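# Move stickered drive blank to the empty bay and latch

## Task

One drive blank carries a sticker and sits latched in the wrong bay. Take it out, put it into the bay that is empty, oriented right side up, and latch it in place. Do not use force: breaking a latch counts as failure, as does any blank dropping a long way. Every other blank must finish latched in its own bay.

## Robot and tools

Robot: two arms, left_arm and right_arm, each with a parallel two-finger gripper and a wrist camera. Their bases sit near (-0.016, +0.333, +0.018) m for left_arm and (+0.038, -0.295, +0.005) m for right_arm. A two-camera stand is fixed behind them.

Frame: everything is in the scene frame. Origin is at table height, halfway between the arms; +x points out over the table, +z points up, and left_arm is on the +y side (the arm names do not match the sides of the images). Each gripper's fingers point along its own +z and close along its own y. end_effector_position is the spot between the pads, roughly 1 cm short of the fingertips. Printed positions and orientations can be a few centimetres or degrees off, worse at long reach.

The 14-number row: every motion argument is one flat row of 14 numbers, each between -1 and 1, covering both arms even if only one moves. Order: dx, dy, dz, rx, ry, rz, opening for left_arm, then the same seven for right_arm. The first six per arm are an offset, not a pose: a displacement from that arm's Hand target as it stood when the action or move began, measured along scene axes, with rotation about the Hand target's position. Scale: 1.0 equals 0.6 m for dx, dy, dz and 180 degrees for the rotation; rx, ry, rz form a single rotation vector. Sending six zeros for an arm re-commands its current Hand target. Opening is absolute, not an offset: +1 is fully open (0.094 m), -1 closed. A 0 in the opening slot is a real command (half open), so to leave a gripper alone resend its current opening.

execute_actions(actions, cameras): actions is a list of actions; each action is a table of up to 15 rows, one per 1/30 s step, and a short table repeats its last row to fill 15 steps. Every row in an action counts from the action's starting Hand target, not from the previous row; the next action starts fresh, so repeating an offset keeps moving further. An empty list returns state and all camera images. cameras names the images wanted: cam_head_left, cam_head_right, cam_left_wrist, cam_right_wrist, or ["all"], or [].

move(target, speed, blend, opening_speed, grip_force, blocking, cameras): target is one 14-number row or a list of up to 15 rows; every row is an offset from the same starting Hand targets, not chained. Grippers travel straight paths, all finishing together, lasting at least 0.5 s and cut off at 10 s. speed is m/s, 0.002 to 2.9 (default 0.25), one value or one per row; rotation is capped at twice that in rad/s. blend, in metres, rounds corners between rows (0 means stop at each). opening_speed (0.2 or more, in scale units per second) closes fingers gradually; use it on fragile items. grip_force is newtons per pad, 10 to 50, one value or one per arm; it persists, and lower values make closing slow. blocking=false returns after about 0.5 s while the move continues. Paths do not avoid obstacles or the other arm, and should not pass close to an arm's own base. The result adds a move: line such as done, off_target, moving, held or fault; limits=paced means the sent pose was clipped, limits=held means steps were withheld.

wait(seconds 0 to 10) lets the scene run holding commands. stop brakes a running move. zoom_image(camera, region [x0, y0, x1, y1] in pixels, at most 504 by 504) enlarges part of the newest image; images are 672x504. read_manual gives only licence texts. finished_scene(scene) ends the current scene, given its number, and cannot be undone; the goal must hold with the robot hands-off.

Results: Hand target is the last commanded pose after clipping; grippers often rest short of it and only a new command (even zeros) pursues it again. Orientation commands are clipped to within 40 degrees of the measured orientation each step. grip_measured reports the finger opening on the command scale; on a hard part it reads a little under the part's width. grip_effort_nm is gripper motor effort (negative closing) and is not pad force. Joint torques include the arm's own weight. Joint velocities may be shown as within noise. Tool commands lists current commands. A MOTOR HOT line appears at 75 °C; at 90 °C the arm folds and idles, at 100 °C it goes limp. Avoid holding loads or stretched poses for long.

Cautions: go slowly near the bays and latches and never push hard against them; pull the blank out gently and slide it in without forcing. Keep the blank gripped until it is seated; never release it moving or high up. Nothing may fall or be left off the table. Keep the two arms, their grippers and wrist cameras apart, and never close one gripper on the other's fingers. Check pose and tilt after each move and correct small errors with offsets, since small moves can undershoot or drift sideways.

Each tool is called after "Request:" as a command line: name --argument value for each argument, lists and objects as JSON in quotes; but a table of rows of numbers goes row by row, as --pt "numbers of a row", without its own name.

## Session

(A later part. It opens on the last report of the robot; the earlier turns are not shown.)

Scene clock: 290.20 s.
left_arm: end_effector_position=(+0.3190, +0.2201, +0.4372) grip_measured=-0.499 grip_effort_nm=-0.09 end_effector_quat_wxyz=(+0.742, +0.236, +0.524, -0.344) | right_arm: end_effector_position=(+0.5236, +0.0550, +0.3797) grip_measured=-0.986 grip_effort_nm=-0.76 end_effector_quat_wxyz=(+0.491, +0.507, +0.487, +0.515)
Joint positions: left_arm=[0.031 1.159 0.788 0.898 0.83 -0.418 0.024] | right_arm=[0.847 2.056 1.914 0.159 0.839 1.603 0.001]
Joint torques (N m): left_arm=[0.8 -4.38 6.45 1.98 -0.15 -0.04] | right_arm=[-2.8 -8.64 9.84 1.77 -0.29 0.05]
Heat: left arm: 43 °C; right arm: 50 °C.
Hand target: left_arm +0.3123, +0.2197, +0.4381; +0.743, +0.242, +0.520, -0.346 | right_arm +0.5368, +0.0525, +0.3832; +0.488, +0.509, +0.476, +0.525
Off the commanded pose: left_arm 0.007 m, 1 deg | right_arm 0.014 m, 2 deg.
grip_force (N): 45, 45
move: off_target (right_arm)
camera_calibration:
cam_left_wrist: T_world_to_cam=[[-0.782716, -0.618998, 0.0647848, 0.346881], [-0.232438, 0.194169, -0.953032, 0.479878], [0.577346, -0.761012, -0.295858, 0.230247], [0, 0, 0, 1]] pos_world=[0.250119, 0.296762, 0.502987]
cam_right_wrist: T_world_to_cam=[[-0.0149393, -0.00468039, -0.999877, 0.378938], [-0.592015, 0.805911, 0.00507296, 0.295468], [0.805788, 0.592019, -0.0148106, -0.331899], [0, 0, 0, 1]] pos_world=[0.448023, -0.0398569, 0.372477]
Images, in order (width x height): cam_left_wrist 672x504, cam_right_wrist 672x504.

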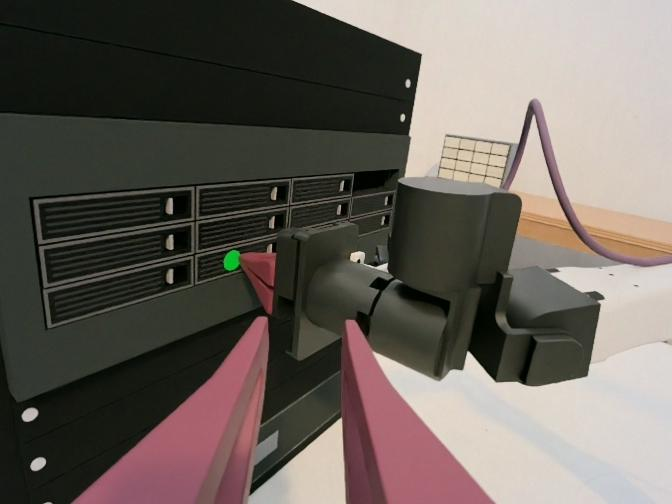

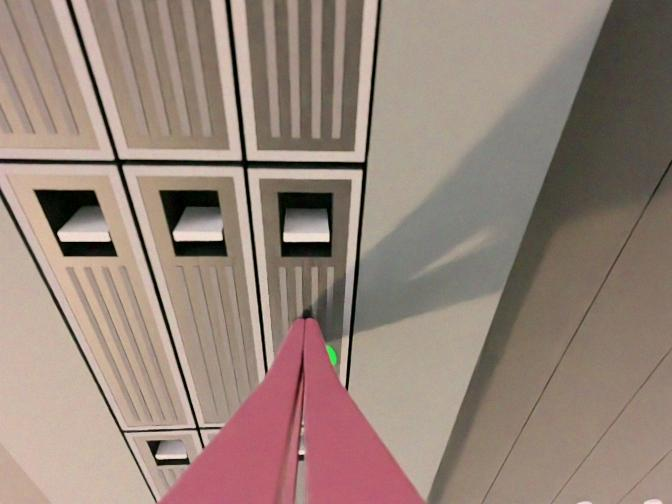

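Request:
move --target '[0,0,0,0,0,0,-0.5,0.012,0.0,-0.001,0,0,0,-0.999]' --speed 0.04 --cameras '[]'

Request:
move --target '[0,0,0,0,0,0,-0.5,-0.15,0.0,0.0,0,0,0,-0.999]' --speed 0.12 --cameras '["cam_right_wrist","cam_left_wrist"]'

Request:
zoom_image --camera "cam_left_wrist" --region '[150, 170, 310, 310]'

Request:
zoom_image --camera "cam_right_wrist" --region '[60, 50, 330, 350]'

Scene clock: 291.90 s.
left_arm: end_effector_position=(+0.3190, +0.2201, +0.4372) grip_measured=-0.499 grip_effort_nm=-0.08 end_effector_quat_wxyz=(+0.742, +0.236, +0.524, -0.344) | right_arm: end_effector_position=(+0.5241, +0.0565, +0.3801) grip_measured=-0.986 grip_effort_nm=-0.76 end_effector_quat_wxyz=(+0.492, +0.509, +0.487, +0.511)
Joint positions: left_arm=[0.031 1.159 0.788 0.898 0.83 -0.418 0.024] | right_arm=[0.849 2.067 1.936 0.143 0.847 1.603 0.001]
Joint torques (N m): left_arm=[0.85 -4.37 6.42 1.98 -0.13 -0.04] | right_arm=[-3.99 -7.99 10.11 1.91 -0.51 0.01]
Heat: left arm: 43 °C; right arm: 50 °C.
Hand target: left_arm +0.3123, +0.2197, +0.4381; +0.743, +0.242, +0.520, -0.346 | right_arm +0.5441, +0.0523, +0.3824; +0.488, +0.509, +0.476, +0.525
Off the commanded pose: left_arm 0.007 m, 1 deg | right_arm 0.020 m, 2 deg.
grip_force (N): 45, 45
move: off_target (right_arm)
No camera images: "cameras" was empty.

Scene clock: 293.37 s.
left_arm: end_effector_position=(+0.3190, +0.2201, +0.4372) grip_measured=-0.499 grip_effort_nm=-0.08 end_effector_quat_wxyz=(+0.742, +0.236, +0.524, -0.344) | right_arm: end_effector_position=(+0.4588, +0.0615, +0.3675) grip_measured=-0.986 grip_effort_nm=-0.76 end_effector_quat_wxyz=(+0.486, +0.504, +0.494, +0.516)
Joint positions: left_arm=[0.031 1.159 0.788 0.898 0.83 -0.418 0.024] | right_arm=[0.965 1.897 1.649 0.254 0.94 1.606 0.001]
Joint torques (N m): left_arm=[0.81 -4.34 6.42 1.97 -0.14 -0.04] | right_arm=[-0.24 -12.72 6.15 1.72 0.19 -0.09]
Heat: left arm: 43 °C; right arm: 50 °C.
Hand target: left_arm +0.3123, +0.2197, +0.4381; +0.743, +0.242, +0.520, -0.346 | right_arm +0.4541, +0.0524, +0.3825; +0.488, +0.509, +0.476, +0.525
Off the commanded pose: left_arm 0.007 m, 1 deg | right_arm 0.018 m, 2 deg.
grip_force (N): 45, 45
move: off_target (right_arm)
camera_calibration:
cam_left_wrist: T_world_to_cam=[[-0.782716, -0.618998, 0.0647848, 0.346881], [-0.232438, 0.194169, -0.953032, 0.479878], [0.577346, -0.761012, -0.295858, 0.230247], [0, 0, 0, 1]] pos_world=[0.250119, 0.296762, 0.502987]
cam_right_wrist: T_world_to_cam=[[-0.0226196, -0.0102608, -0.999691, 0.369573], [-0.605727, 0.795653, 0.005539, 0.258652], [0.795351, 0.605666, -0.0242126, -0.276428], [0, 0, 0, 1]] pos_world=[0.38489, -0.0345824, 0.361333]
Images, in order (width x height): cam_left_wrist 672x504, cam_right_wrist 672x504.

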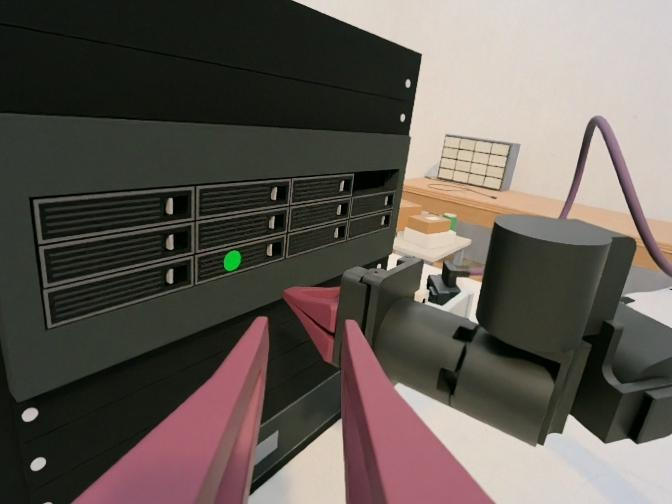

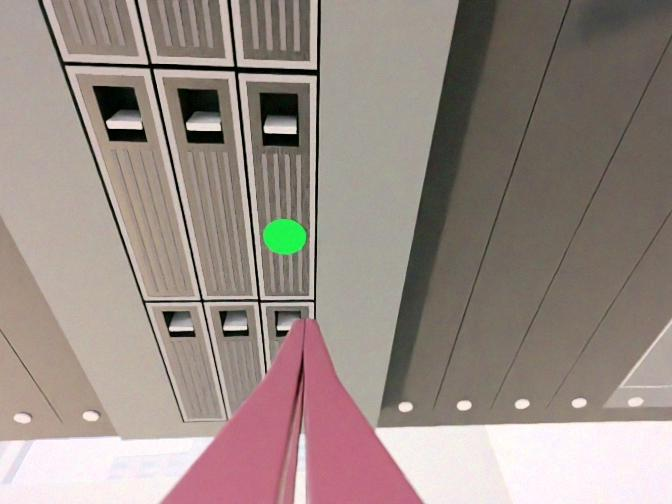

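Scaled by 3.150 from the camera's 672x504 image, which has a finer 960x720 frame.

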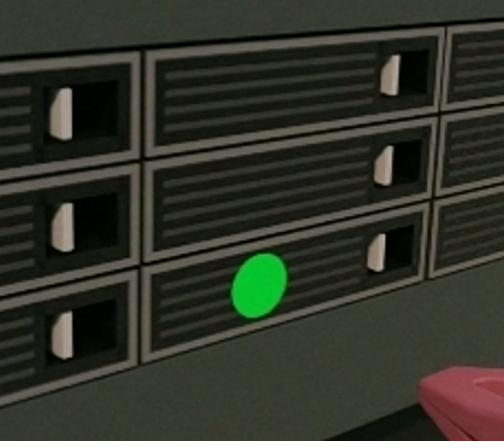

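Scaled by 1.680 from the camera's 672x504 image, which has a finer 960x720 frame.

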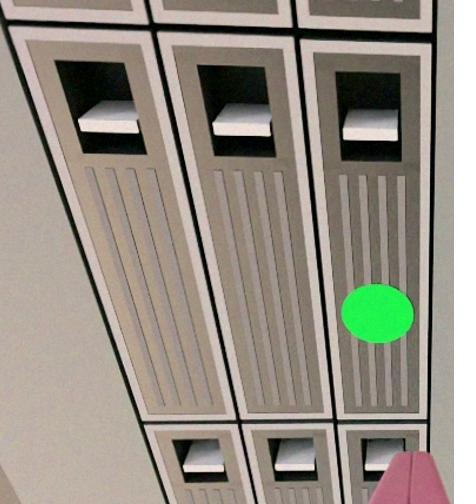

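Request:
finished_scene --scene 1

The scene is finished: the task was done.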